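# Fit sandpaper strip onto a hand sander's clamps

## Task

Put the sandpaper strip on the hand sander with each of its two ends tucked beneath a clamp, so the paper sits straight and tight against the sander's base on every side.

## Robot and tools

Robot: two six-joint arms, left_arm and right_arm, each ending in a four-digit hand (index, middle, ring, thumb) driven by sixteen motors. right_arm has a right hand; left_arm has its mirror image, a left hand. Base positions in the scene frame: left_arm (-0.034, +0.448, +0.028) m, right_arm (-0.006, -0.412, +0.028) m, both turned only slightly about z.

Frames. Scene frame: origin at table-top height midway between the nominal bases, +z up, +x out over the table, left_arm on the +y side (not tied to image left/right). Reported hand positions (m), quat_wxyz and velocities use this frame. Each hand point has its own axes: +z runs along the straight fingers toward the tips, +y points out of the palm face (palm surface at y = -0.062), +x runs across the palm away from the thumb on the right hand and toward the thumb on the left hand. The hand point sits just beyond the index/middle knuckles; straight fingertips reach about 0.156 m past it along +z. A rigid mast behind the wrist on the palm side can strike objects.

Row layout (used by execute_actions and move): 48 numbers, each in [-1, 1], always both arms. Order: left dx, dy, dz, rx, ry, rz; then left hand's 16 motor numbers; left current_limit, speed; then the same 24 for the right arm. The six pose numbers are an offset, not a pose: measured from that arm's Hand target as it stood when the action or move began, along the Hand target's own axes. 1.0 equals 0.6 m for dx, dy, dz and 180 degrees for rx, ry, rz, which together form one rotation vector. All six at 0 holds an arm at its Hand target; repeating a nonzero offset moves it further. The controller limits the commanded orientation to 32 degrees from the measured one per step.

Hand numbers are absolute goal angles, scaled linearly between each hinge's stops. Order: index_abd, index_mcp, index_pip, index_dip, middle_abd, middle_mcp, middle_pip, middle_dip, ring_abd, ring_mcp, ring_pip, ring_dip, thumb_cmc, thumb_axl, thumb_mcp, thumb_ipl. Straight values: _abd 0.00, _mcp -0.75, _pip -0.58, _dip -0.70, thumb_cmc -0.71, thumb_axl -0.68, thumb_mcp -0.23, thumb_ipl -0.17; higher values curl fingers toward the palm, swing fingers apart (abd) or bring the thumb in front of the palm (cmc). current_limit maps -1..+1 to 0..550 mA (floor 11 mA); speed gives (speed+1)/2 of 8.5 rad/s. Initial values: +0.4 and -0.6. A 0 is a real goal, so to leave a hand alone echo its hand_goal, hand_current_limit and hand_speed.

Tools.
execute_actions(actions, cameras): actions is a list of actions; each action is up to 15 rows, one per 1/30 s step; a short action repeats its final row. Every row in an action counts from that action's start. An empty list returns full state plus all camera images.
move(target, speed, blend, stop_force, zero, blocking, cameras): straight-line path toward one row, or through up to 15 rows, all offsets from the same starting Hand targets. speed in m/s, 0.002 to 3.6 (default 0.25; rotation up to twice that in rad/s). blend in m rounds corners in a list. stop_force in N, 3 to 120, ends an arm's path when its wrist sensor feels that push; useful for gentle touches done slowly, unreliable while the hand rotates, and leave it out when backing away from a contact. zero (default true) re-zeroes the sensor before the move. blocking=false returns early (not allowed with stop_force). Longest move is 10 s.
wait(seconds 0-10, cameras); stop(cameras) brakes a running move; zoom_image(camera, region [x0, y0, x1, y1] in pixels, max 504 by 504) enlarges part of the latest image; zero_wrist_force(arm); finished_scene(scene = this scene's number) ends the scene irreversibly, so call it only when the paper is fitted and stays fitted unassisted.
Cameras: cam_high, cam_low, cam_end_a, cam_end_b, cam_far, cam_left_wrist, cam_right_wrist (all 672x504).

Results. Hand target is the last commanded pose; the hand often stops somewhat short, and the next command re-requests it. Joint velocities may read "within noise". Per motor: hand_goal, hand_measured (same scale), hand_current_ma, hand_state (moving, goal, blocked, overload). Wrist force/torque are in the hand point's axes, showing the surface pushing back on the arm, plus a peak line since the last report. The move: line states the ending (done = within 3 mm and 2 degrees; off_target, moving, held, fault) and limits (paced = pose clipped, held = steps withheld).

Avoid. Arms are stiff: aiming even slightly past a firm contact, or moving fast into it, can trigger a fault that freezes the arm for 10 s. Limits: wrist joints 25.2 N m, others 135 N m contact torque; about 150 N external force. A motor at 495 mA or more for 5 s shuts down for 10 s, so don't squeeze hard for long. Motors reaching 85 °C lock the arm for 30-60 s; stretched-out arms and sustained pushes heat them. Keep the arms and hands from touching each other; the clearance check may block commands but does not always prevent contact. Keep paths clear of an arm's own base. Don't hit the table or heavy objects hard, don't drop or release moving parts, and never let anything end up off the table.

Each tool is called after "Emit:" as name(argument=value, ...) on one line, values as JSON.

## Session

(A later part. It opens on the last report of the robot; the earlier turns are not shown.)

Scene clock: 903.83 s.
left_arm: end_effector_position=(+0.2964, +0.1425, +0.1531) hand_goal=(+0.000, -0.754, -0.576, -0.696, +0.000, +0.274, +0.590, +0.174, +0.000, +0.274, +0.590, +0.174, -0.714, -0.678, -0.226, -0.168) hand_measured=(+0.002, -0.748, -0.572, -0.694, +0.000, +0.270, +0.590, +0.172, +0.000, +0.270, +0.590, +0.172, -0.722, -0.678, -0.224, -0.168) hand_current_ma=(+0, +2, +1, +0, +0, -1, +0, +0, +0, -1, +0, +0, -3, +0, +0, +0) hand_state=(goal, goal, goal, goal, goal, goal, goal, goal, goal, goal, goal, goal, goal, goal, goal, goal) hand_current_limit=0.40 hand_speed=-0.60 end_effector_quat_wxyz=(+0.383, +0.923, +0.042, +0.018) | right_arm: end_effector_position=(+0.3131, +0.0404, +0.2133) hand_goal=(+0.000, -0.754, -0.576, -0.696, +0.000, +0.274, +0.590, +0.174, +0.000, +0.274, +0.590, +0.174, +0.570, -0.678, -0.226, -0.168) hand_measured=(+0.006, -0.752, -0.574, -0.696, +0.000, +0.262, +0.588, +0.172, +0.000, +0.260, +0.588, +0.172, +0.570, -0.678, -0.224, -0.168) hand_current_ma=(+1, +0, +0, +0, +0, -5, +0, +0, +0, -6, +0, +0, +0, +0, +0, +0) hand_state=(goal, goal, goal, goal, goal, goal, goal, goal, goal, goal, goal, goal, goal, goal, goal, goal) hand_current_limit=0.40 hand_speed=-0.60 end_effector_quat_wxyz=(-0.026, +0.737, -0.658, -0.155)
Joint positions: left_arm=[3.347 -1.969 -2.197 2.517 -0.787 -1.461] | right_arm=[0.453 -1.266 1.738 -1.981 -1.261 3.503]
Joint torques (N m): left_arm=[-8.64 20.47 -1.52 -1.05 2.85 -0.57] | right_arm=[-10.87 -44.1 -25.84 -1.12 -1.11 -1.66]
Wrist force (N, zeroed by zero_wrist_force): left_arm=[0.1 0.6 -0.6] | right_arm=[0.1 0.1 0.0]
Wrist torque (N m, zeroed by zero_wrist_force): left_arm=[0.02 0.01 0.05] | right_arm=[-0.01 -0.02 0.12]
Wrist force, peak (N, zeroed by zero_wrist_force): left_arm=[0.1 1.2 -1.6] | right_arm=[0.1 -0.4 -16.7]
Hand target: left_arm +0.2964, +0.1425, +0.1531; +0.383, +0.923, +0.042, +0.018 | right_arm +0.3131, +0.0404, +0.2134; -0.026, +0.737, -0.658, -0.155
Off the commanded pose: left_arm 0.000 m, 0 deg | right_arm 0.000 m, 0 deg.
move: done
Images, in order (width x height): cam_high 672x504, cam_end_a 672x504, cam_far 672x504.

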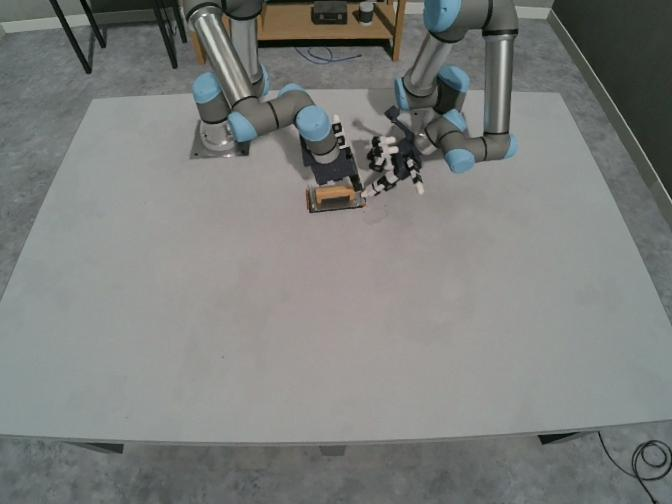

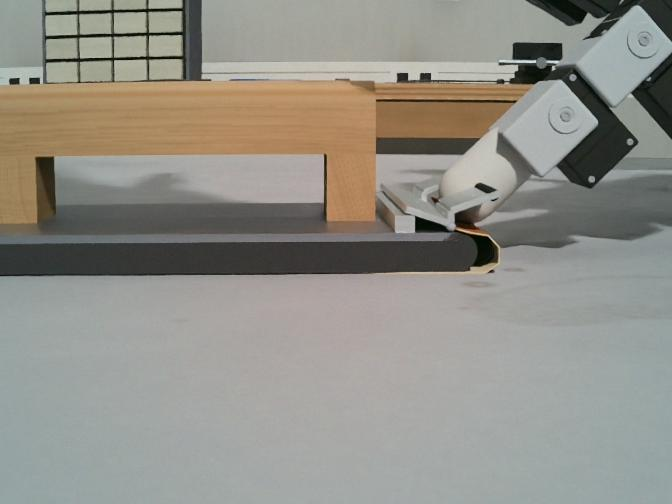

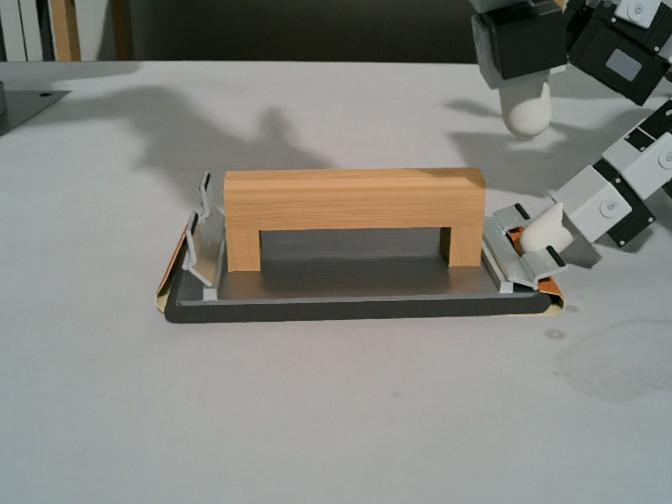

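Emit:
execute_actions(actions=[])

Emit:
zoom_image(camera="cam_end_a", region=[180, 150, 580, 330])

Emit:
zoom_image(camera="cam_end_a", region=[400, 170, 520, 290])

Emit:
zoom_image(camera="cam_far", region=[160, 150, 600, 350])

Scene clock: 926.20 s.
left_arm: end_effector_position=(+0.2964, +0.1425, +0.1531) hand_goal=(+0.000, -0.754, -0.576, -0.696, +0.000, +0.274, +0.590, +0.174, +0.000, +0.274, +0.590, +0.174, -0.714, -0.678, -0.226, -0.168) hand_measured=(+0.002, -0.748, -0.572, -0.694, +0.000, +0.270, +0.590, +0.172, +0.000, +0.270, +0.590, +0.172, -0.722, -0.678, -0.224, -0.168) hand_current_ma=(+0, +2, +1, +0, +0, -1, +0, +0, +0, -1, +0, +0, -3, +0, +0, +0) hand_state=(goal, goal, goal, goal, goal, goal, goal, goal, goal, goal, goal, goal, goal, goal, goal, goal) hand_current_limit=0.40 hand_speed=-0.60 end_effector_quat_wxyz=(+0.383, +0.923, +0.042, +0.018) | right_arm: end_effector_position=(+0.3131, +0.0404, +0.2134) hand_goal=(+0.000, -0.754, -0.576, -0.696, +0.000, +0.274, +0.590, +0.174, +0.000, +0.274, +0.590, +0.174, +0.570, -0.678, -0.226, -0.168) hand_measured=(+0.006, -0.752, -0.574, -0.696, +0.000, +0.262, +0.588, +0.172, +0.000, +0.260, +0.588, +0.172, +0.570, -0.678, -0.224, -0.168) hand_current_ma=(+1, +0, +0, +0, +0, -5, +0, +0, +0, -6, +0, +0, +0, +0, +0, +0) hand_state=(goal, goal, goal, goal, goal, goal, goal, goal, goal, goal, goal, goal, goal, goal, goal, goal) hand_current_limit=0.40 hand_speed=-0.60 end_effector_quat_wxyz=(-0.026, +0.737, -0.658, -0.155)
Joint positions: left_arm=[3.347 -1.969 -2.197 2.517 -0.787 -1.461] | right_arm=[0.453 -1.266 1.738 -1.981 -1.261 3.503]
Joint velocities: within noise
Joint torques (N m): left_arm=[-8.84 16.73 -0.15 -0.9 2.94 -0.78] | right_arm=[-10.36 -42.87 -27.16 -1.41 -0.75 -1.55]
Motor temperatures (°C): left_arm=[30 29 28 35 35 39] | right_arm=[27 32 30 37 33 37]
Wrist force (N, zeroed by zero_wrist_force): left_arm=[0.5 1.3 -1.1] | right_arm=[-0.1 0.1 -0.1]
Wrist torque (N m, zeroed by zero_wrist_force): left_arm=[0.09 -0.04 0.07] | right_arm=[-0.01 0.01 0.10]
Wrist force, peak (N, zeroed by zero_wrist_force): left_arm=[0.3 1.5 -1.4] | right_arm=[0.0 0.7 -0.2]
Hand target: left_arm +0.2964, +0.1425, +0.1531; +0.383, +0.923, +0.042, +0.018 | right_arm +0.3131, +0.0404, +0.2134; -0.026, +0.737, -0.658, -0.155
Off the commanded pose: left_arm 0.000 m, 0 deg | right_arm 0.000 m, 0 deg.

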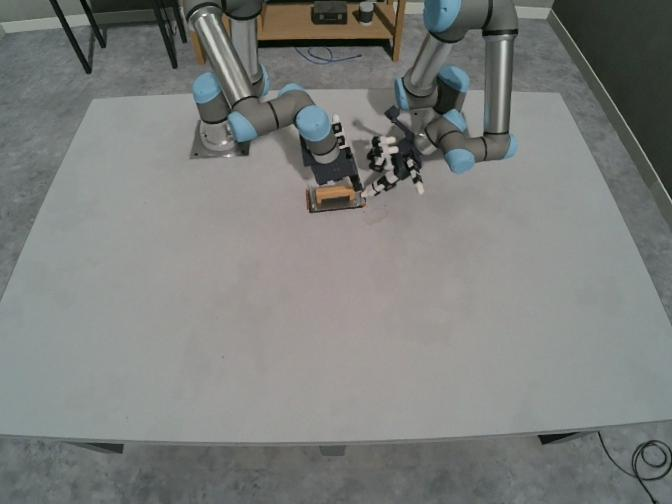

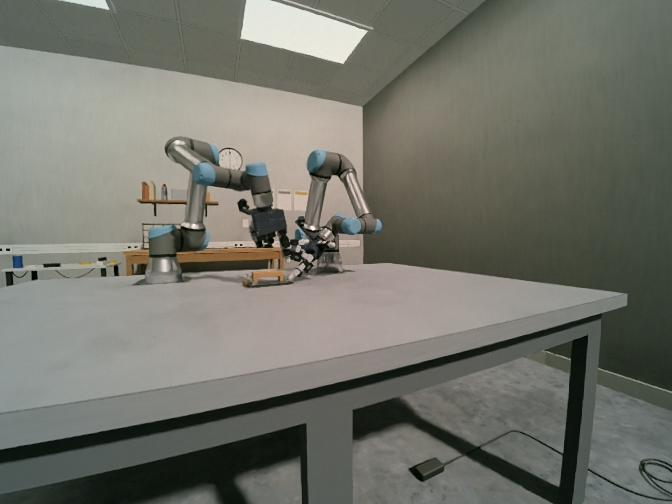

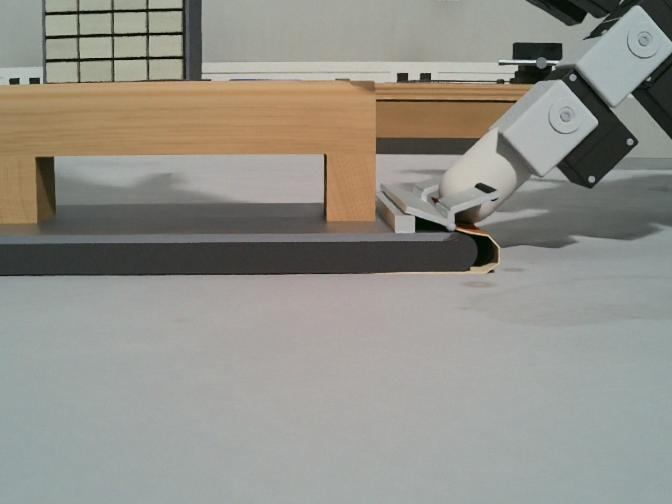

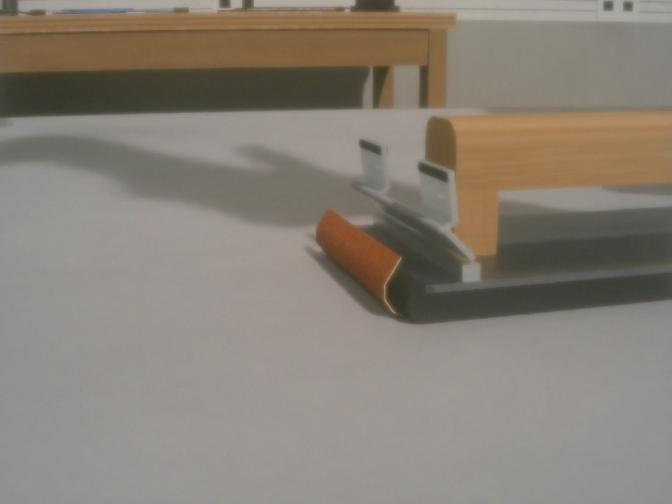

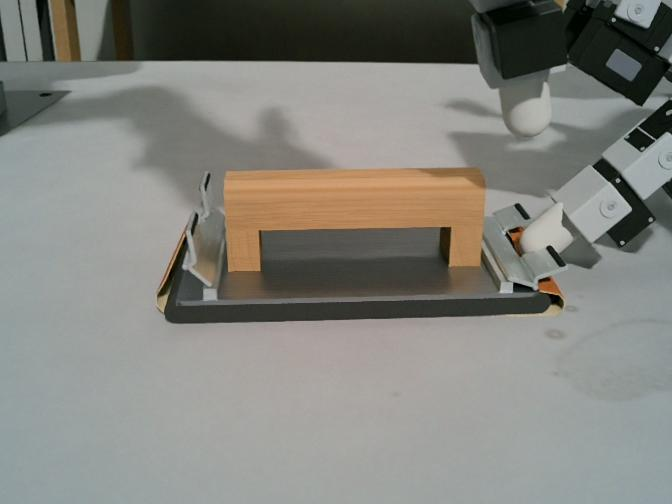

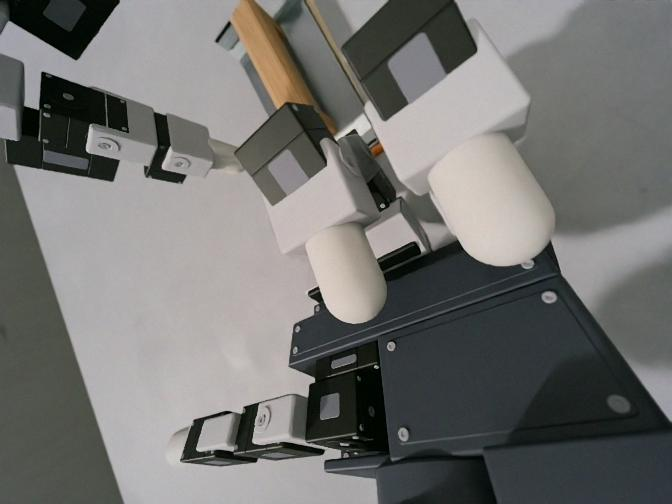

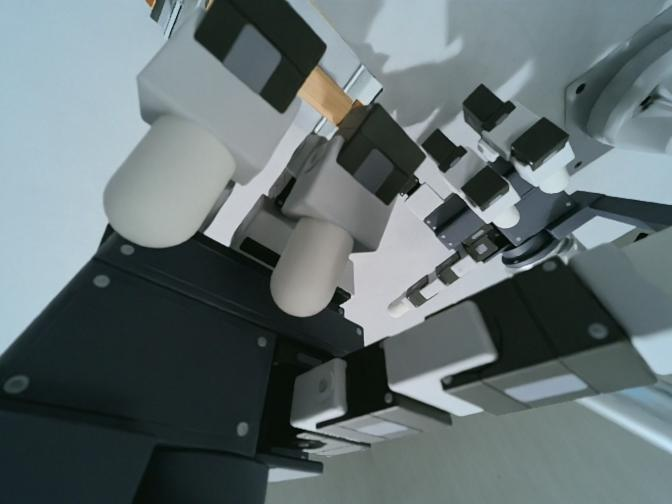

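Scaled by 1.260 from the camera's 672x504 image, which has a finer 960x720 frame.

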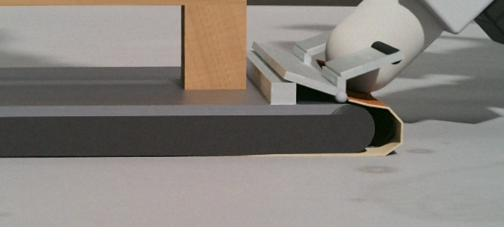

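Scaled by 4.200 from the camera's 672x504 image, which has a finer 960x720 frame.

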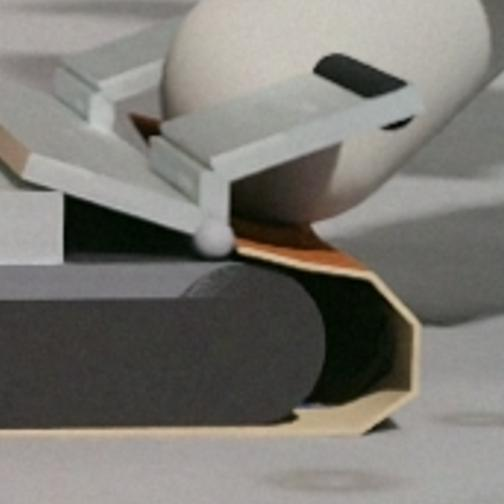

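Scaled by 1.145 from the camera's 672x504 image, which has a finer 960x720 frame.

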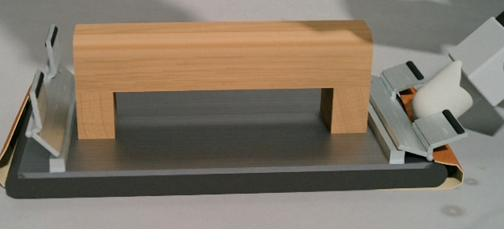

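Emit:
zoom_image(camera="cam_far", region=[480, 190, 580, 310])

Emit:
zoom_image(camera="cam_end_a", region=[410, 175, 460, 235])

Emit:
zoom_image(camera="cam_left_wrist", region=[320, 90, 460, 230])

Emit:
zoom_image(camera="cam_right_wrist", region=[280, 40, 440, 200])

Scaled by 4.200 from the camera's 672x504 image, which has a finer 960x720 frame.

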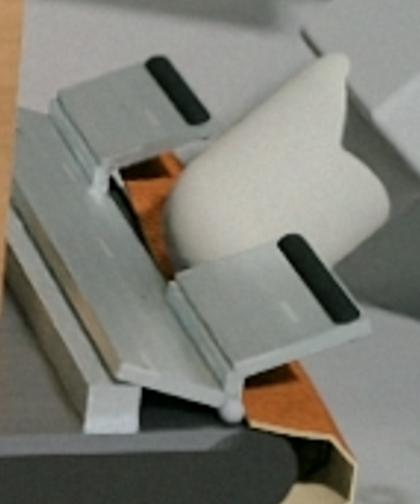

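Scaled by 8.400 from the camera's 672x504 image, which has a finer 960x720 frame.

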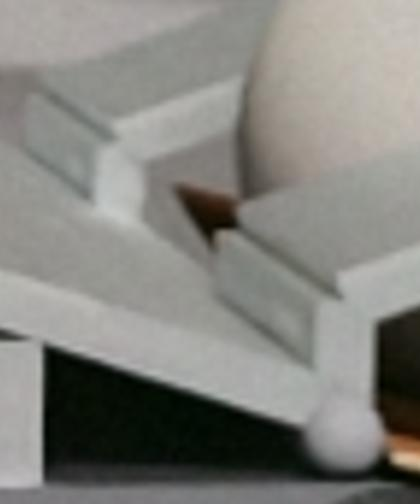

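Scaled by 3.600 from the camera's 672x504 image, which has a finer 960x720 frame.

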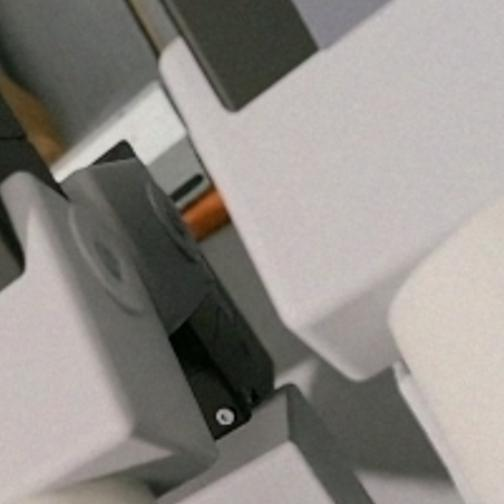

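Scaled by 3.150 from the camera's 672x504 image, which has a finer 960x720 frame.

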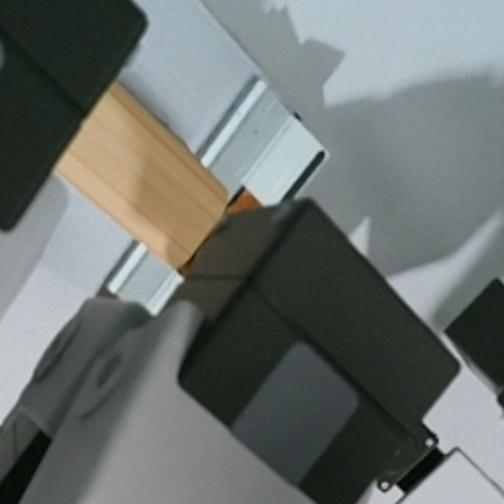

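Emit:
zoom_image(camera="cam_end_a", region=[410, 210, 450, 240])

Emit:
zoom_image(camera="cam_far", region=[490, 260, 570, 320])

Emit:
zoom_image(camera="cam_far", region=[500, 215, 540, 255])

Emit:
zoom_image(camera="cam_end_b", region=[290, 130, 500, 330])

Scaled by 12.600 from the camera's 672x504 image, which has a finer 960x720 frame.

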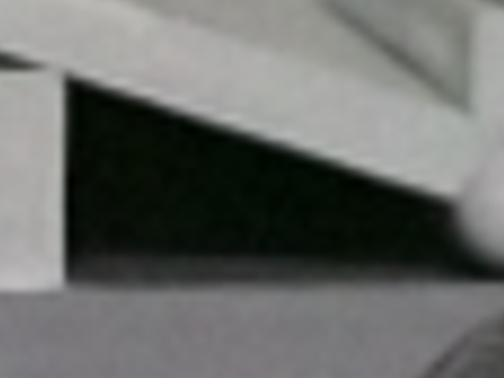

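Scaled by 6.300 from the camera's 672x504 image, which has a finer 960x720 frame.

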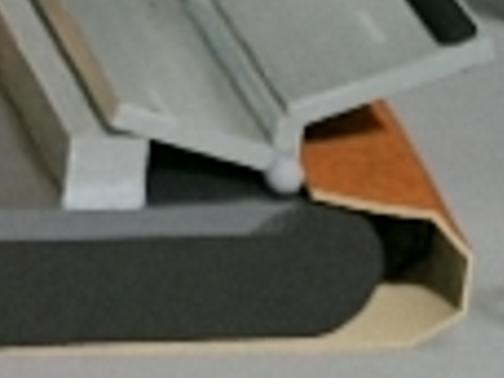

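Scaled by 12.600 from the camera's 672x504 image, which has a finer 960x720 frame.

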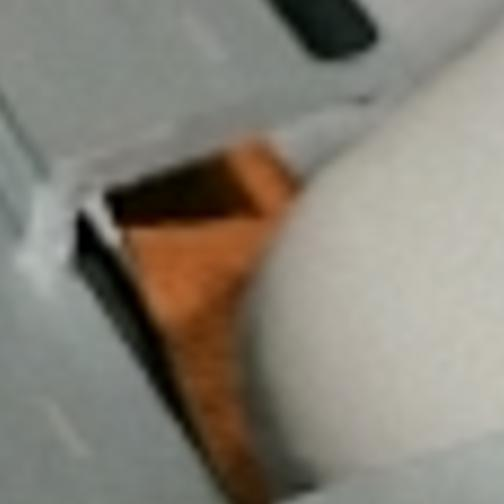

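Scaled by 2.400 from the camera's 672x504 image, which has a finer 960x720 frame.

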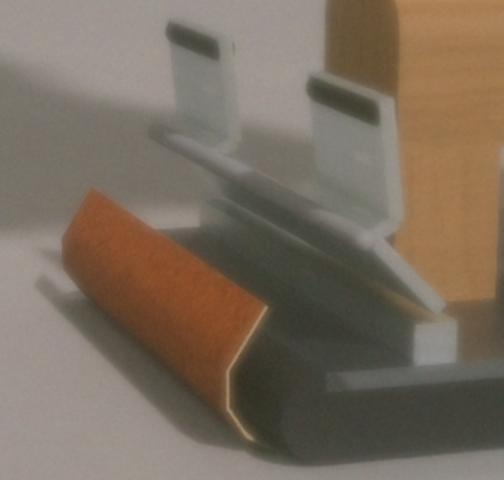

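Emit:
zoom_image(camera="cam_far", region=[140, 210, 280, 335])

Emit:
zoom_image(camera="cam_far", region=[380, 250, 580, 335])

Emit:
zoom_image(camera="cam_end_b", region=[330, 270, 500, 340])

Emit:
zoom_image(camera="cam_high", region=[290, 170, 390, 230])

Scaled by 3.600 from the camera's 672x504 image, which has a finer 960x720 frame.

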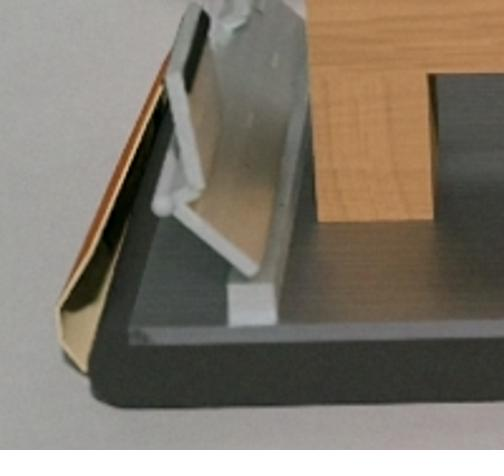

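Scaled by 2.520 from the camera's 672x504 image, which has a finer 960x720 frame.

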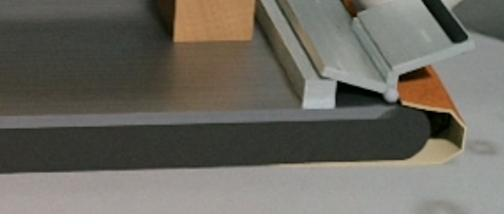

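Scaled by 2.965 from the camera's 672x504 image, which has a finer 960x720 frame.

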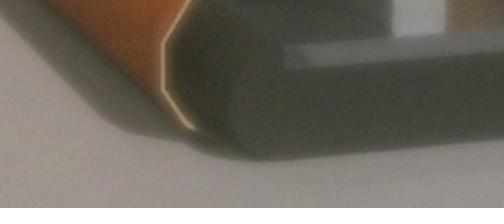

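Scaled by 5.040 from the camera's 672x504 image, which has a finer 960x720 frame.

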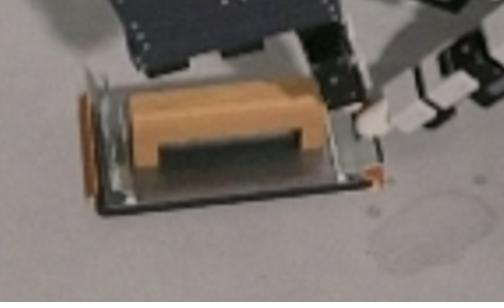

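Emit:
zoom_image(camera="cam_high", region=[300, 182, 340, 216])

Emit:
zoom_image(camera="cam_high", region=[335, 182, 375, 216])

Emit:
zoom_image(camera="cam_right_wrist", region=[120, 0, 400, 160])

Emit:
zoom_image(camera="cam_left_wrist", region=[200, 0, 400, 180])

Scaled by 12.600 from the camera's 672x504 image, which has a finer 960x720 frame.

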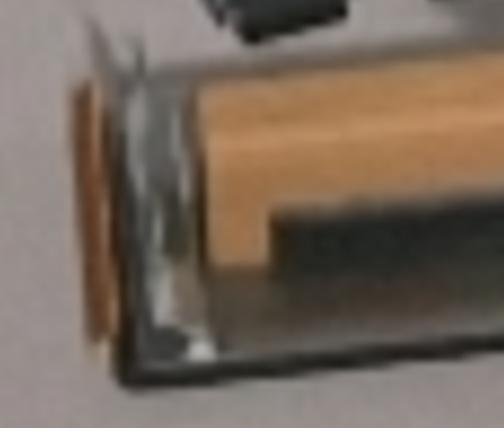

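Scaled by 12.600 from the camera's 672x504 image, which has a finer 960x720 frame.

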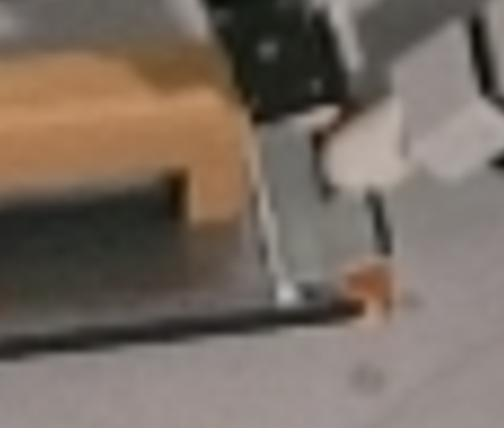

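Scaled by 1.800 from the camera's 672x504 image, which has a finer 960x720 frame.

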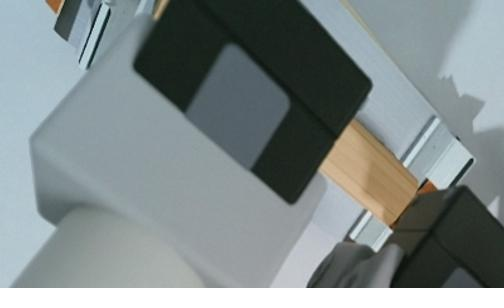

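Scaled by 2.520 from the camera's 672x504 image, which has a finer 960x720 frame.

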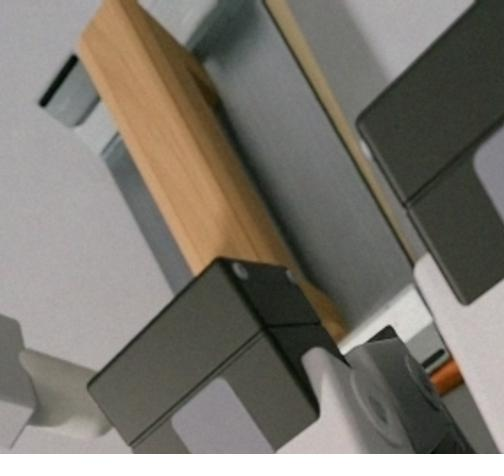

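Emit:
move(target=[0,-0.00943,-0.0377,0,0,0, 0,-0.754,-0.576,-0.696, 0,0.274,0.590,0.174, 0,0.274,0.590,0.174, -0.714,-0.678,-0.226,-0.168, 0.4,-0.6, 0,0,0,0,0,0, 0,-0.754,-0.576,-0.696, 0,0.274,0.590,0.174, 0,0.274,0.590,0.174, 0.570,-0.678,-0.226,-0.168, 0.4,-0.6], speed=0.03, cameras=["cam_end_a","cam_far","cam_left_wrist"])

Emit:
zoom_image(camera="cam_end_a", region=[400, 170, 520, 290])

Emit:
zoom_image(camera="cam_far", region=[480, 190, 580, 310])

Emit:
zoom_image(camera="cam_left_wrist", region=[200, 0, 460, 200])

Scene clock: 1100.87 s.
left_arm: end_effector_position=(+0.2946, +0.1623, +0.1650) hand_goal=(+0.000, -0.754, -0.576, -0.696, +0.000, +0.274, +0.590, +0.174, +0.000, +0.274, +0.590, +0.174, -0.714, -0.678, -0.226, -0.168) hand_measured=(+0.002, -0.758, -0.574, -0.694, +0.000, +0.270, +0.590, +0.172, +0.000, +0.270, +0.590, +0.172, -0.722, -0.678, -0.224, -0.168) hand_current_ma=(+0, -1, +0, +0, +0, -1, +0, +0, +0, -1, +0, +0, -3, +0, +0, +0) hand_state=(goal, goal, goal, goal, goal, goal, goal, goal, goal, goal, goal, goal, goal, goal, goal, goal) hand_current_limit=0.40 hand_speed=-0.60 end_effector_quat_wxyz=(+0.383, +0.923, +0.042, +0.018) | right_arm: end_effector_position=(+0.3131, +0.0404, +0.2134) hand_goal=(+0.000, -0.754, -0.576, -0.696, +0.000, +0.274, +0.590, +0.174, +0.000, +0.274, +0.590, +0.174, +0.570, -0.678, -0.226, -0.168) hand_measured=(+0.006, -0.752, -0.574, -0.696, +0.000, +0.262, +0.588, +0.172, +0.000, +0.260, +0.588, +0.172, +0.570, -0.678, -0.224, -0.168) hand_current_ma=(+1, +0, +0, +0, +0, -5, +0, +0, +0, -6, +0, +0, +0, +0, +0, +0) hand_state=(goal, goal, goal, goal, goal, goal, goal, goal, goal, goal, goal, goal, goal, goal, goal, goal) hand_current_limit=0.40 hand_speed=-0.60 end_effector_quat_wxyz=(-0.026, +0.737, -0.658, -0.155)
Joint positions: left_arm=[3.422 -1.944 -2.218 2.44 -0.796 -1.356] | right_arm=[0.453 -1.266 1.738 -1.981 -1.261 3.503]
Joint torques (N m): left_arm=[13.85 40.66 -4.7 -4.35 0.16 1.91] | right_arm=[-9.92 -43.4 -25.88 -1.55 -0.84 -1.62]
Wrist force (N, zeroed by zero_wrist_force): left_arm=[0.2 0.2 0.1] | right_arm=[0.1 0.2 0.0]
Wrist torque (N m, zeroed by zero_wrist_force): left_arm=[0.02 -0.02 0.02] | right_arm=[-0.01 -0.02 0.12]
Wrist force, peak (N, zeroed by zero_wrist_force): left_arm=[0.3 1.4 -1.4] | right_arm=[-0.4 0.4 -0.2]
Hand target: left_arm +0.2946, +0.1624, +0.1650; +0.383, +0.923, +0.042, +0.018 | right_arm +0.3131, +0.0404, +0.2134; -0.026, +0.737, -0.658, -0.155
Off the commanded pose: left_arm 0.000 m, 0 deg | right_arm 0.000 m, 0 deg.
move: done
Images, in order (width x height): cam_end_a 672x504, cam_far 672x504, cam_left_wrist 672x504.

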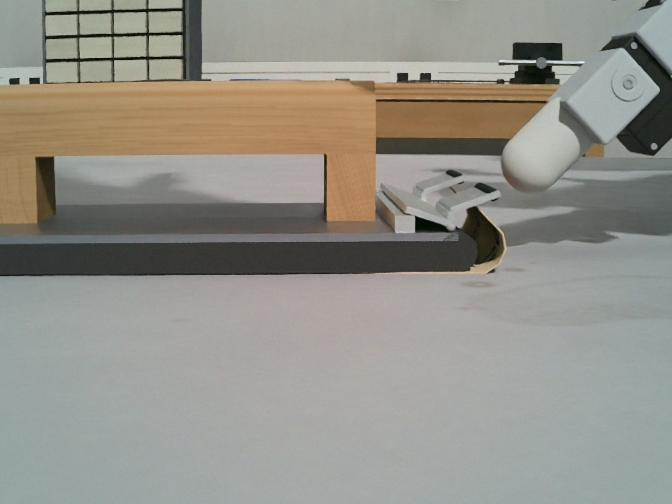

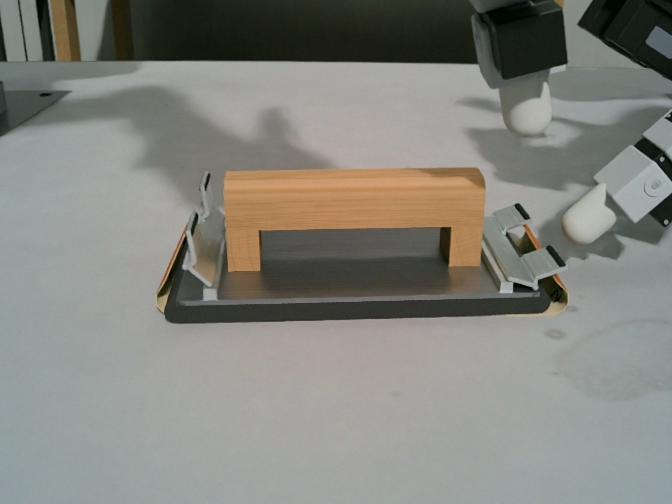

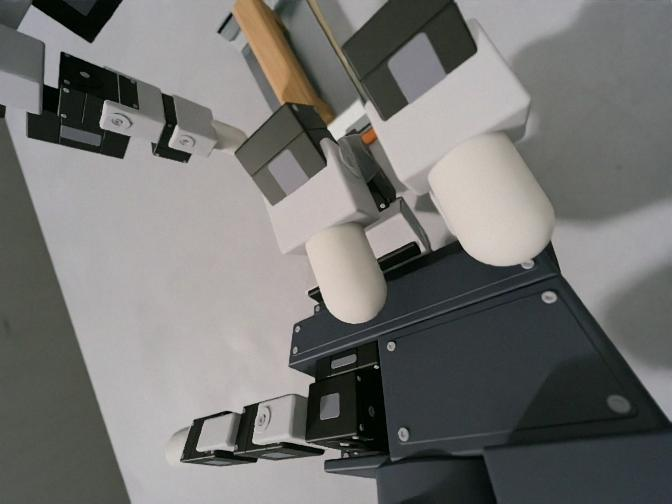

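Scaled by 4.200 from the camera's 672x504 image, which has a finer 960x720 frame.

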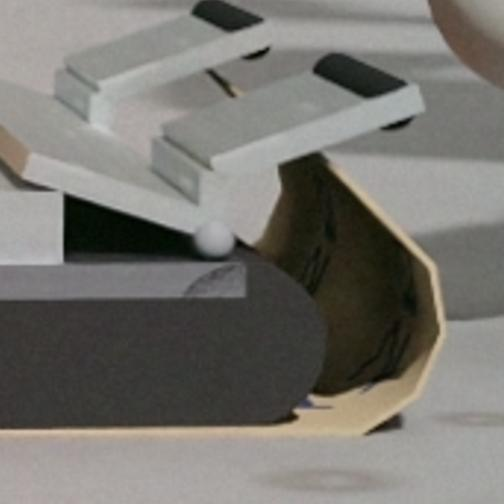

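Scaled by 4.200 from the camera's 672x504 image, which has a finer 960x720 frame.

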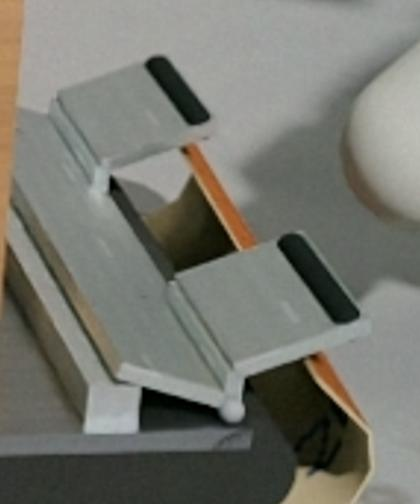

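Scaled by 1.938 from the camera's 672x504 image, which has a finer 960x720 frame.

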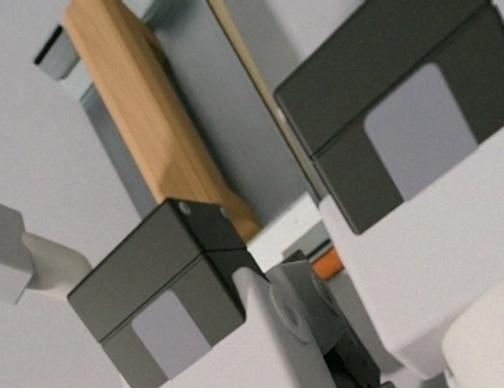

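Emit:
move(target=[[0.03225,-0.0297,0.0132,0,0,0, 0,-0.754,-0.576,-0.696, 0,0.274,0.590,0.174, 0,0.274,0.590,0.174, -0.714,-0.678,-0.226,-0.168, 0.4,-0.6, 0,0,0,0,0,0, 0,-0.754,-0.576,-0.696, 0,0.274,0.590,0.174, 0,0.274,0.590,0.174, 0.570,-0.678,-0.226,-0.168, 0.4,-0.6],[0.03225,-0.0144,0.0285,0,0,0, 0,-0.754,-0.576,-0.696, 0,0.274,0.590,0.174, 0,0.274,0.590,0.174, -0.714,-0.678,-0.226,-0.168, 0.4,-0.6, 0,0,0,0,0,0, 0,-0.754,-0.576,-0.696, 0,0.274,0.590,0.174, 0,0.274,0.590,0.174, 0.570,-0.678,-0.226,-0.168, 0.4,-0.6]], speed=0.04, cameras=["cam_end_a","cam_far"])

Emit:
zoom_image(camera="cam_end_a", region=[400, 170, 560, 290])

Emit:
zoom_image(camera="cam_far", region=[460, 190, 600, 310])

Scene clock: 1112.77 s.
left_arm: end_effector_position=(+0.3144, +0.1582, +0.1468) hand_goal=(+0.000, -0.754, -0.576, -0.696, +0.000, +0.274, +0.590, +0.174, +0.000, +0.274, +0.590, +0.174, -0.714, -0.678, -0.226, -0.168) hand_measured=(+0.002, -0.758, -0.574, -0.694, +0.000, +0.270, +0.590, +0.172, +0.000, +0.270, +0.590, +0.172, -0.722, -0.678, -0.224, -0.168) hand_current_ma=(+0, -1, +0, +0, +0, -1, +0, +0, +0, -1, +0, +0, -3, +0, +0, +0) hand_state=(goal, goal, goal, goal, goal, goal, goal, goal, goal, goal, goal, goal, goal, goal, goal, goal) hand_current_limit=0.40 hand_speed=-0.60 end_effector_quat_wxyz=(+0.383, +0.923, +0.042, +0.018) | right_arm: end_effector_position=(+0.3131, +0.0404, +0.2134) hand_goal=(+0.000, -0.754, -0.576, -0.696, +0.000, +0.274, +0.590, +0.174, +0.000, +0.274, +0.590, +0.174, +0.570, -0.678, -0.226, -0.168) hand_measured=(+0.006, -0.752, -0.574, -0.696, +0.000, +0.262, +0.588, +0.172, +0.000, +0.260, +0.588, +0.172, +0.570, -0.678, -0.224, -0.168) hand_current_ma=(+1, +0, +0, +0, +0, -5, +0, +0, +0, -6, +0, +0, +0, +0, +0, +0) hand_state=(goal, goal, goal, goal, goal, goal, goal, goal, goal, goal, goal, goal, goal, goal, goal, goal) hand_current_limit=0.40 hand_speed=-0.60 end_effector_quat_wxyz=(-0.026, +0.737, -0.658, -0.155)
Joint positions: left_arm=[3.39 -2.016 -2.162 2.486 -0.791 -1.4] | right_arm=[0.453 -1.266 1.738 -1.981 -1.261 3.503]
Joint torques (N m): left_arm=[-7.87 42.56 20.77 -0.8 3.26 -1.46] | right_arm=[-10.09 -40.2 -27.32 -1.37 -0.75 -1.55]
Wrist force (N, zeroed by zero_wrist_force): left_arm=[0.2 0.3 -0.1] | right_arm=[0.1 0.4 0.0]
Wrist torque (N m, zeroed by zero_wrist_force): left_arm=[0.07 -0.01 0.10] | right_arm=[0.02 -0.03 0.13]
Wrist force, peak (N, zeroed by zero_wrist_force): left_arm=[0.7 0.4 0.2] | right_arm=[-0.2 0.6 0.0]
Hand target: left_arm +0.3144, +0.1582, +0.1468; +0.383, +0.923, +0.042, +0.018 | right_arm +0.3131, +0.0404, +0.2134; -0.026, +0.737, -0.658, -0.155
Off the commanded pose: left_arm 0.000 m, 0 deg | right_arm 0.000 m, 0 deg.
move: done
Images, in order (width x height): cam_end_a 672x504, cam_far 672x504.

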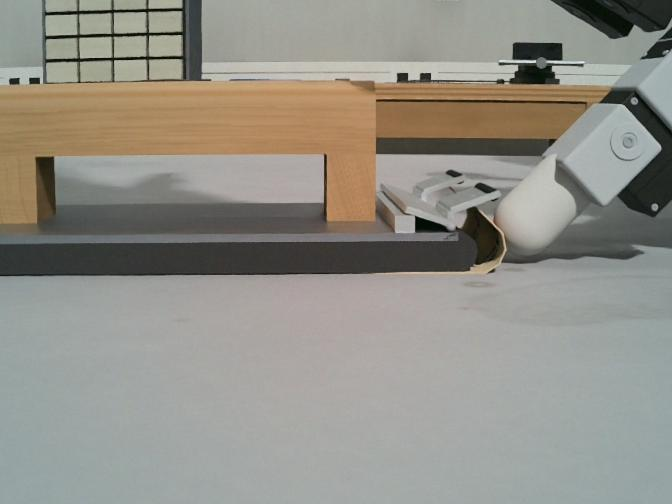

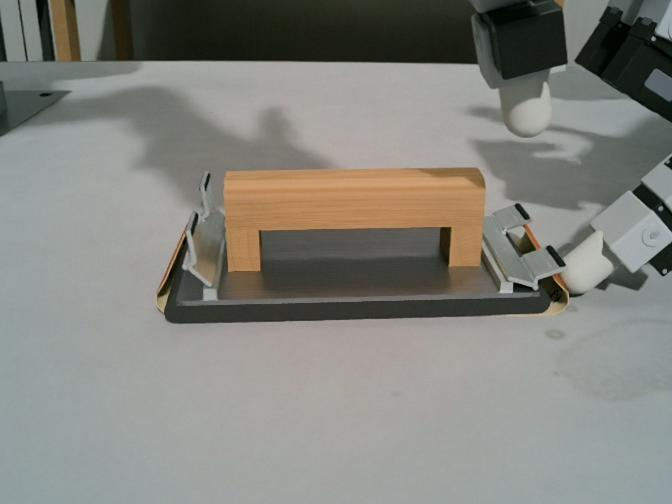

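Scaled by 3.150 from the camera's 672x504 image, which has a finer 960x720 frame.

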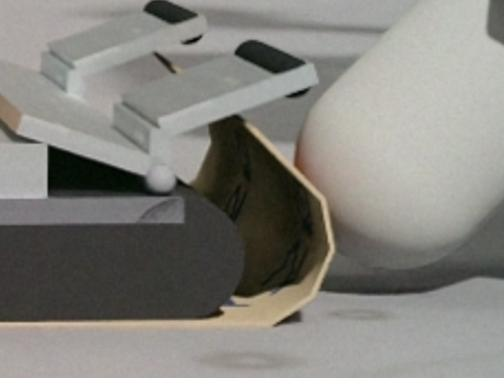

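Scaled by 3.600 from the camera's 672x504 image, which has a finer 960x720 frame.

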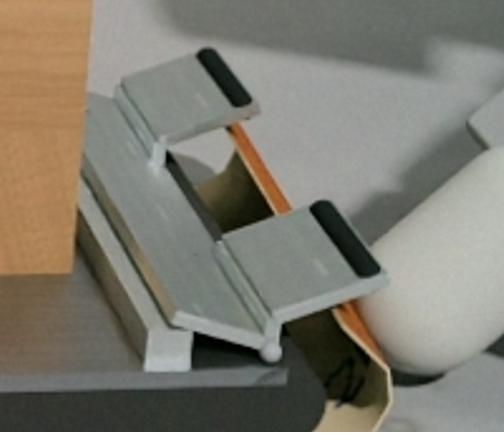

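Emit:
move(target=[[0,0.00766,0.00412,0,0,0, 0,-0.754,-0.576,-0.696, 0,0.274,0.590,0.174, 0,0.274,0.590,0.174, -0.714,-0.678,-0.226,-0.168, 0.75,-0.6, 0,0,0,0,0,0, 0,-0.754,-0.576,-0.696, 0,0.274,0.590,0.174, 0,0.274,0.590,0.174, 0.570,-0.678,-0.226,-0.168, 0.4,-0.6],[0,0.02003,0.00118,0,0,0, 0,-0.754,-0.576,-0.696, 0,0.274,0.590,0.174, 0,0.274,0.590,0.174, -0.714,-0.678,-0.226,-0.168, 0.75,-0.6, 0,0,0,0,0,0, 0,-0.754,-0.576,-0.696, 0,0.274,0.590,0.174, 0,0.274,0.590,0.174, 0.570,-0.678,-0.226,-0.168, 0.4,-0.6]], speed=0.02, stop_force=10, cameras=["cam_end_a","cam_far"])

Emit:
zoom_image(camera="cam_end_a", region=[360, 130, 560, 290])

Emit:
zoom_image(camera="cam_far", region=[460, 190, 600, 310])

Scene clock: 1121.10 s.
left_arm: end_effector_position=(+0.3153, +0.1492, +0.1548) hand_goal=(+0.000, -0.754, -0.576, -0.696, +0.000, +0.274, +0.590, +0.174, +0.000, +0.274, +0.590, +0.174, -0.714, -0.678, -0.226, -0.168) hand_measured=(+0.002, -0.786, -0.590, -0.702, +0.000, +0.270, +0.590, +0.172, +0.000, +0.270, +0.590, +0.172, -0.722, -0.678, -0.224, -0.168) hand_current_ma=(+0, -32, -8, -2, +0, -1, +0, +0, +0, -1, +0, +0, -3, +0, +0, +0) hand_state=(goal, blocked, goal, goal, goal, goal, goal, goal, goal, goal, goal, goal, goal, goal, goal, goal) hand_current_limit=0.75 hand_speed=-0.60 end_effector_quat_wxyz=(+0.383, +0.923, +0.042, +0.018) | right_arm: end_effector_position=(+0.3131, +0.0404, +0.2134) hand_goal=(+0.000, -0.754, -0.576, -0.696, +0.000, +0.274, +0.590, +0.174, +0.000, +0.274, +0.590, +0.174, +0.570, -0.678, -0.226, -0.168) hand_measured=(+0.006, -0.752, -0.574, -0.696, +0.000, +0.262, +0.588, +0.172, +0.000, +0.260, +0.588, +0.172, +0.570, -0.678, -0.224, -0.168) hand_current_ma=(+1, +0, +0, +0, +0, -5, +0, +0, +0, -6, +0, +0, +0, +0, +0, +0) hand_state=(goal, goal, goal, goal, goal, goal, goal, goal, goal, goal, goal, goal, goal, goal, goal, goal) hand_current_limit=0.40 hand_speed=-0.60 end_effector_quat_wxyz=(-0.026, +0.737, -0.658, -0.155)
Joint positions: left_arm=[3.359 -1.994 -2.148 2.482 -0.788 -1.444] | right_arm=[0.453 -1.266 1.738 -1.981 -1.261 3.503]
Joint torques (N m): left_arm=[-9.3 41.43 20.17 -4.32 3.73 -1.42] | right_arm=[-9.49 -36.78 -26.43 -1.3 -0.63 -1.55]
Wrist force (N, zeroed by zero_wrist_force): left_arm=[0.3 -0.8 0.1] | right_arm=[0.0 0.3 -0.1]
Wrist torque (N m, zeroed by zero_wrist_force): left_arm=[0.16 -0.06 0.09] | right_arm=[0.01 -0.01 0.12]
Wrist force, peak (N, zeroed by zero_wrist_force): left_arm=[-0.1 -1.7 0.8] | right_arm=[0.2 0.6 0.0]
Hand target: left_arm +0.3153, +0.1492, +0.1548; +0.383, +0.923, +0.042, +0.018 | right_arm +0.3131, +0.0404, +0.2134; -0.026, +0.737, -0.658, -0.155
Off the commanded pose: left_arm 0.000 m, 0 deg | right_arm 0.000 m, 0 deg.
move: done
Images, in order (width x height): cam_end_a 672x504, cam_far 672x504.

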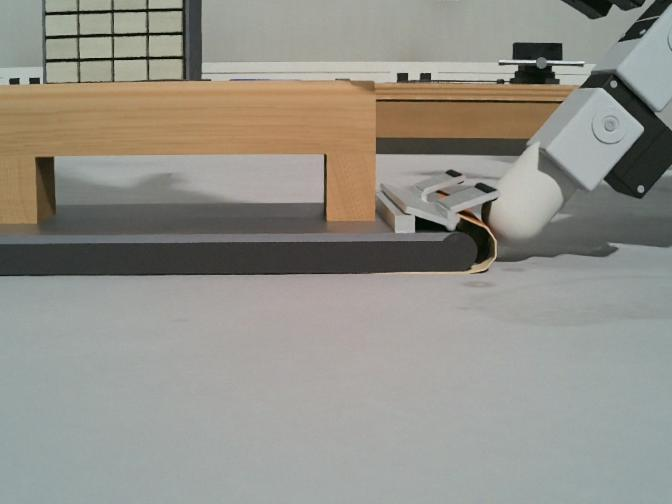

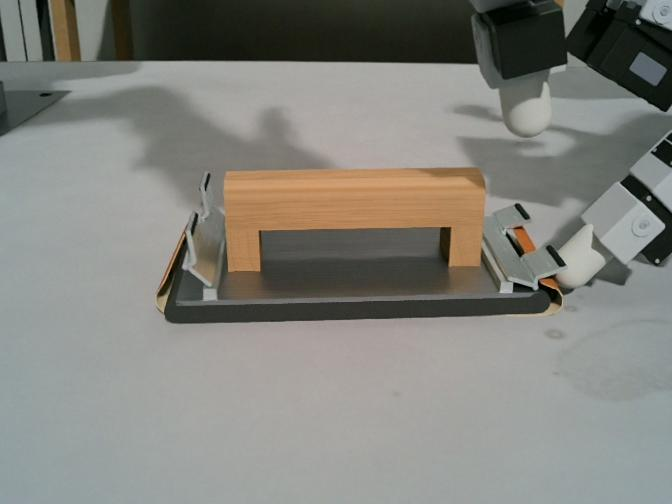

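Scaled by 2.520 from the camera's 672x504 image, which has a finer 960x720 frame.

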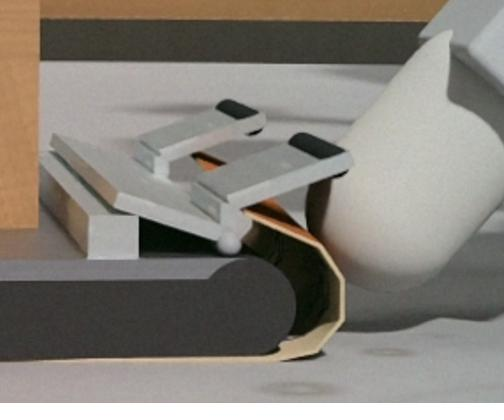

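Scaled by 3.600 from the camera's 672x504 image, which has a finer 960x720 frame.

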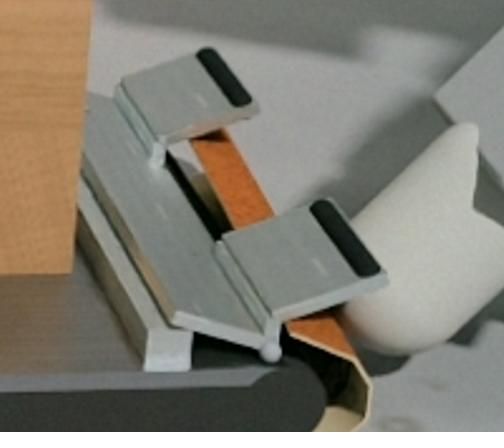

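Emit:
execute_actions(actions=[[[0,0,0,0,0,0, 0,-0.62,-0.50,-0.66, 0,0.274,0.590,0.174, 0,0.274,0.590,0.174, -0.714,-0.678,-0.226,-0.168, 0.75,-0.92, 0,0,0,0,0,0, 0,-0.754,-0.576,-0.696, 0,0.274,0.590,0.174, 0,0.274,0.590,0.174, 0.570,-0.678,-0.226,-0.168, 0.4,-0.6]],[[0,0,0,0,0,0, 0,-0.62,-0.50,-0.66, 0,0.274,0.590,0.174, 0,0.274,0.590,0.174, -0.714,-0.678,-0.226,-0.168, 0.75,-0.92, 0,0,0,0,0,0, 0,-0.754,-0.576,-0.696, 0,0.274,0.590,0.174, 0,0.274,0.590,0.174, 0.570,-0.678,-0.226,-0.168, 0.4,-0.6]]], cameras=["cam_end_a","cam_far"])

Emit:
zoom_image(camera="cam_end_a", region=[360, 130, 560, 290])

Emit:
zoom_image(camera="cam_far", region=[460, 190, 600, 310])

Scene clock: 1140.00 s.
left_arm: end_effector_position=(+0.3153, +0.1492, +0.1548) hand_goal=(+0.000, -0.620, -0.500, -0.660, +0.000, +0.274, +0.590, +0.174, +0.000, +0.274, +0.590, +0.174, -0.714, -0.678, -0.226, -0.168) hand_measured=(-0.004, -0.746, -0.566, -0.690, +0.000, +0.270, +0.590, +0.172, +0.000, +0.270, +0.590, +0.172, -0.722, -0.678, -0.224, -0.168) hand_current_ma=(+0, -332, -100, -27, +0, -1, +0, +0, +0, -1, +0, +0, -3, +0, +0, +0) hand_state=(goal, blocked, blocked, blocked, goal, goal, goal, goal, goal, goal, goal, goal, goal, goal, goal, goal) hand_current_limit=0.75 hand_speed=-0.92 end_effector_quat_wxyz=(+0.383, +0.923, +0.042, +0.018) | right_arm: end_effector_position=(+0.3131, +0.0404, +0.2134) hand_goal=(+0.000, -0.754, -0.576, -0.696, +0.000, +0.274, +0.590, +0.174, +0.000, +0.274, +0.590, +0.174, +0.570, -0.678, -0.226, -0.168) hand_measured=(+0.006, -0.752, -0.574, -0.696, +0.000, +0.262, +0.588, +0.172, +0.000, +0.260, +0.588, +0.172, +0.570, -0.678, -0.224, -0.168) hand_current_ma=(+1, +0, +0, +0, +0, -5, +0, +0, +0, -6, +0, +0, +0, +0, +0, +0) hand_state=(goal, goal, goal, goal, goal, goal, goal, goal, goal, goal, goal, goal, goal, goal, goal, goal) hand_current_limit=0.40 hand_speed=-0.60 end_effector_quat_wxyz=(-0.026, +0.737, -0.658, -0.155)
Joint positions: left_arm=[3.359 -1.994 -2.148 2.482 -0.788 -1.444] | right_arm=[0.453 -1.266 1.738 -1.981 -1.261 3.503]
Joint torques (N m): left_arm=[-9.98 42.42 18.49 -4.18 3.79 -0.88] | right_arm=[-9.58 -33.98 -25.83 -1.28 -0.79 -1.49]
Wrist force (N, zeroed by zero_wrist_force): left_arm=[0.7 -1.9 -0.4] | right_arm=[-0.1 0.5 -0.1]
Wrist torque (N m, zeroed by zero_wrist_force): left_arm=[0.28 0.01 0.10] | right_arm=[0.04 0.01 0.11]
Wrist force, peak (N, zeroed by zero_wrist_force): left_arm=[0.5 -3.0 0.1] | right_arm=[-0.5 0.6 0.0]
Hand target: left_arm +0.3153, +0.1492, +0.1548; +0.383, +0.923, +0.042, +0.018 | right_arm +0.3131, +0.0404, +0.2134; -0.026, +0.737, -0.658, -0.155
Off the commanded pose: left_arm 0.000 m, 0 deg | right_arm 0.000 m, 0 deg.
Images, in order (width x height): cam_end_a 672x504, cam_far 672x504.

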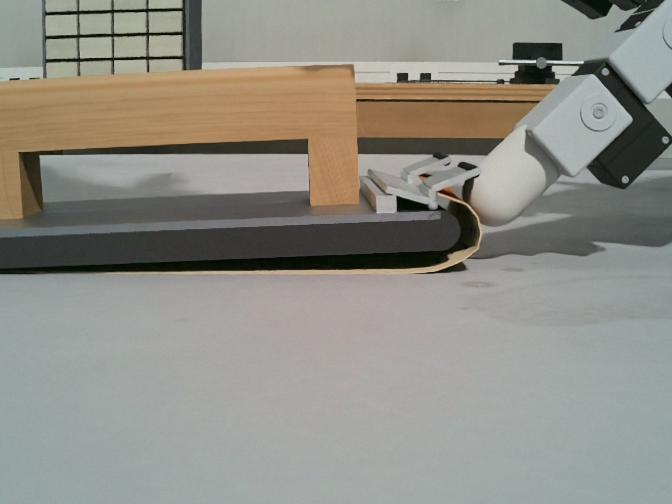

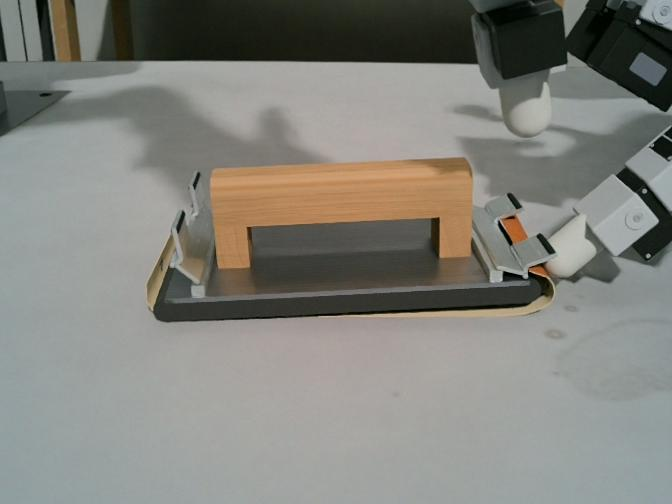

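Scaled by 2.520 from the camera's 672x504 image, which has a finer 960x720 frame.

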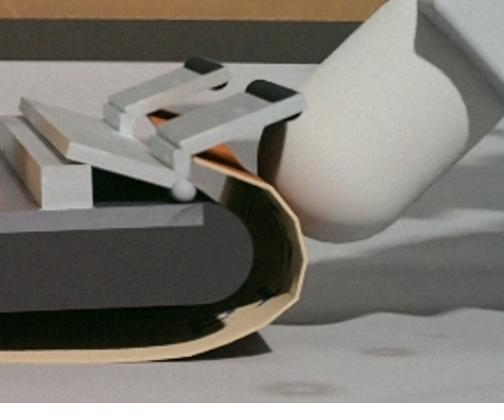

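Scaled by 3.600 from the camera's 672x504 image, which has a finer 960x720 frame.

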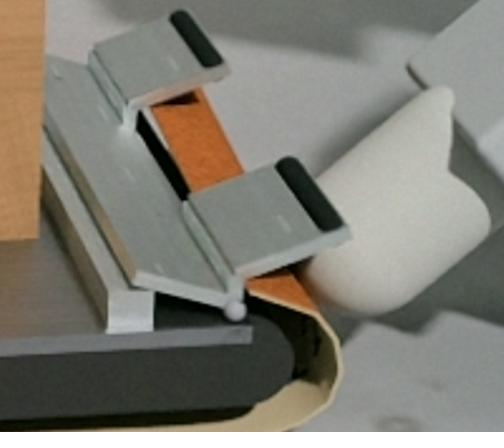

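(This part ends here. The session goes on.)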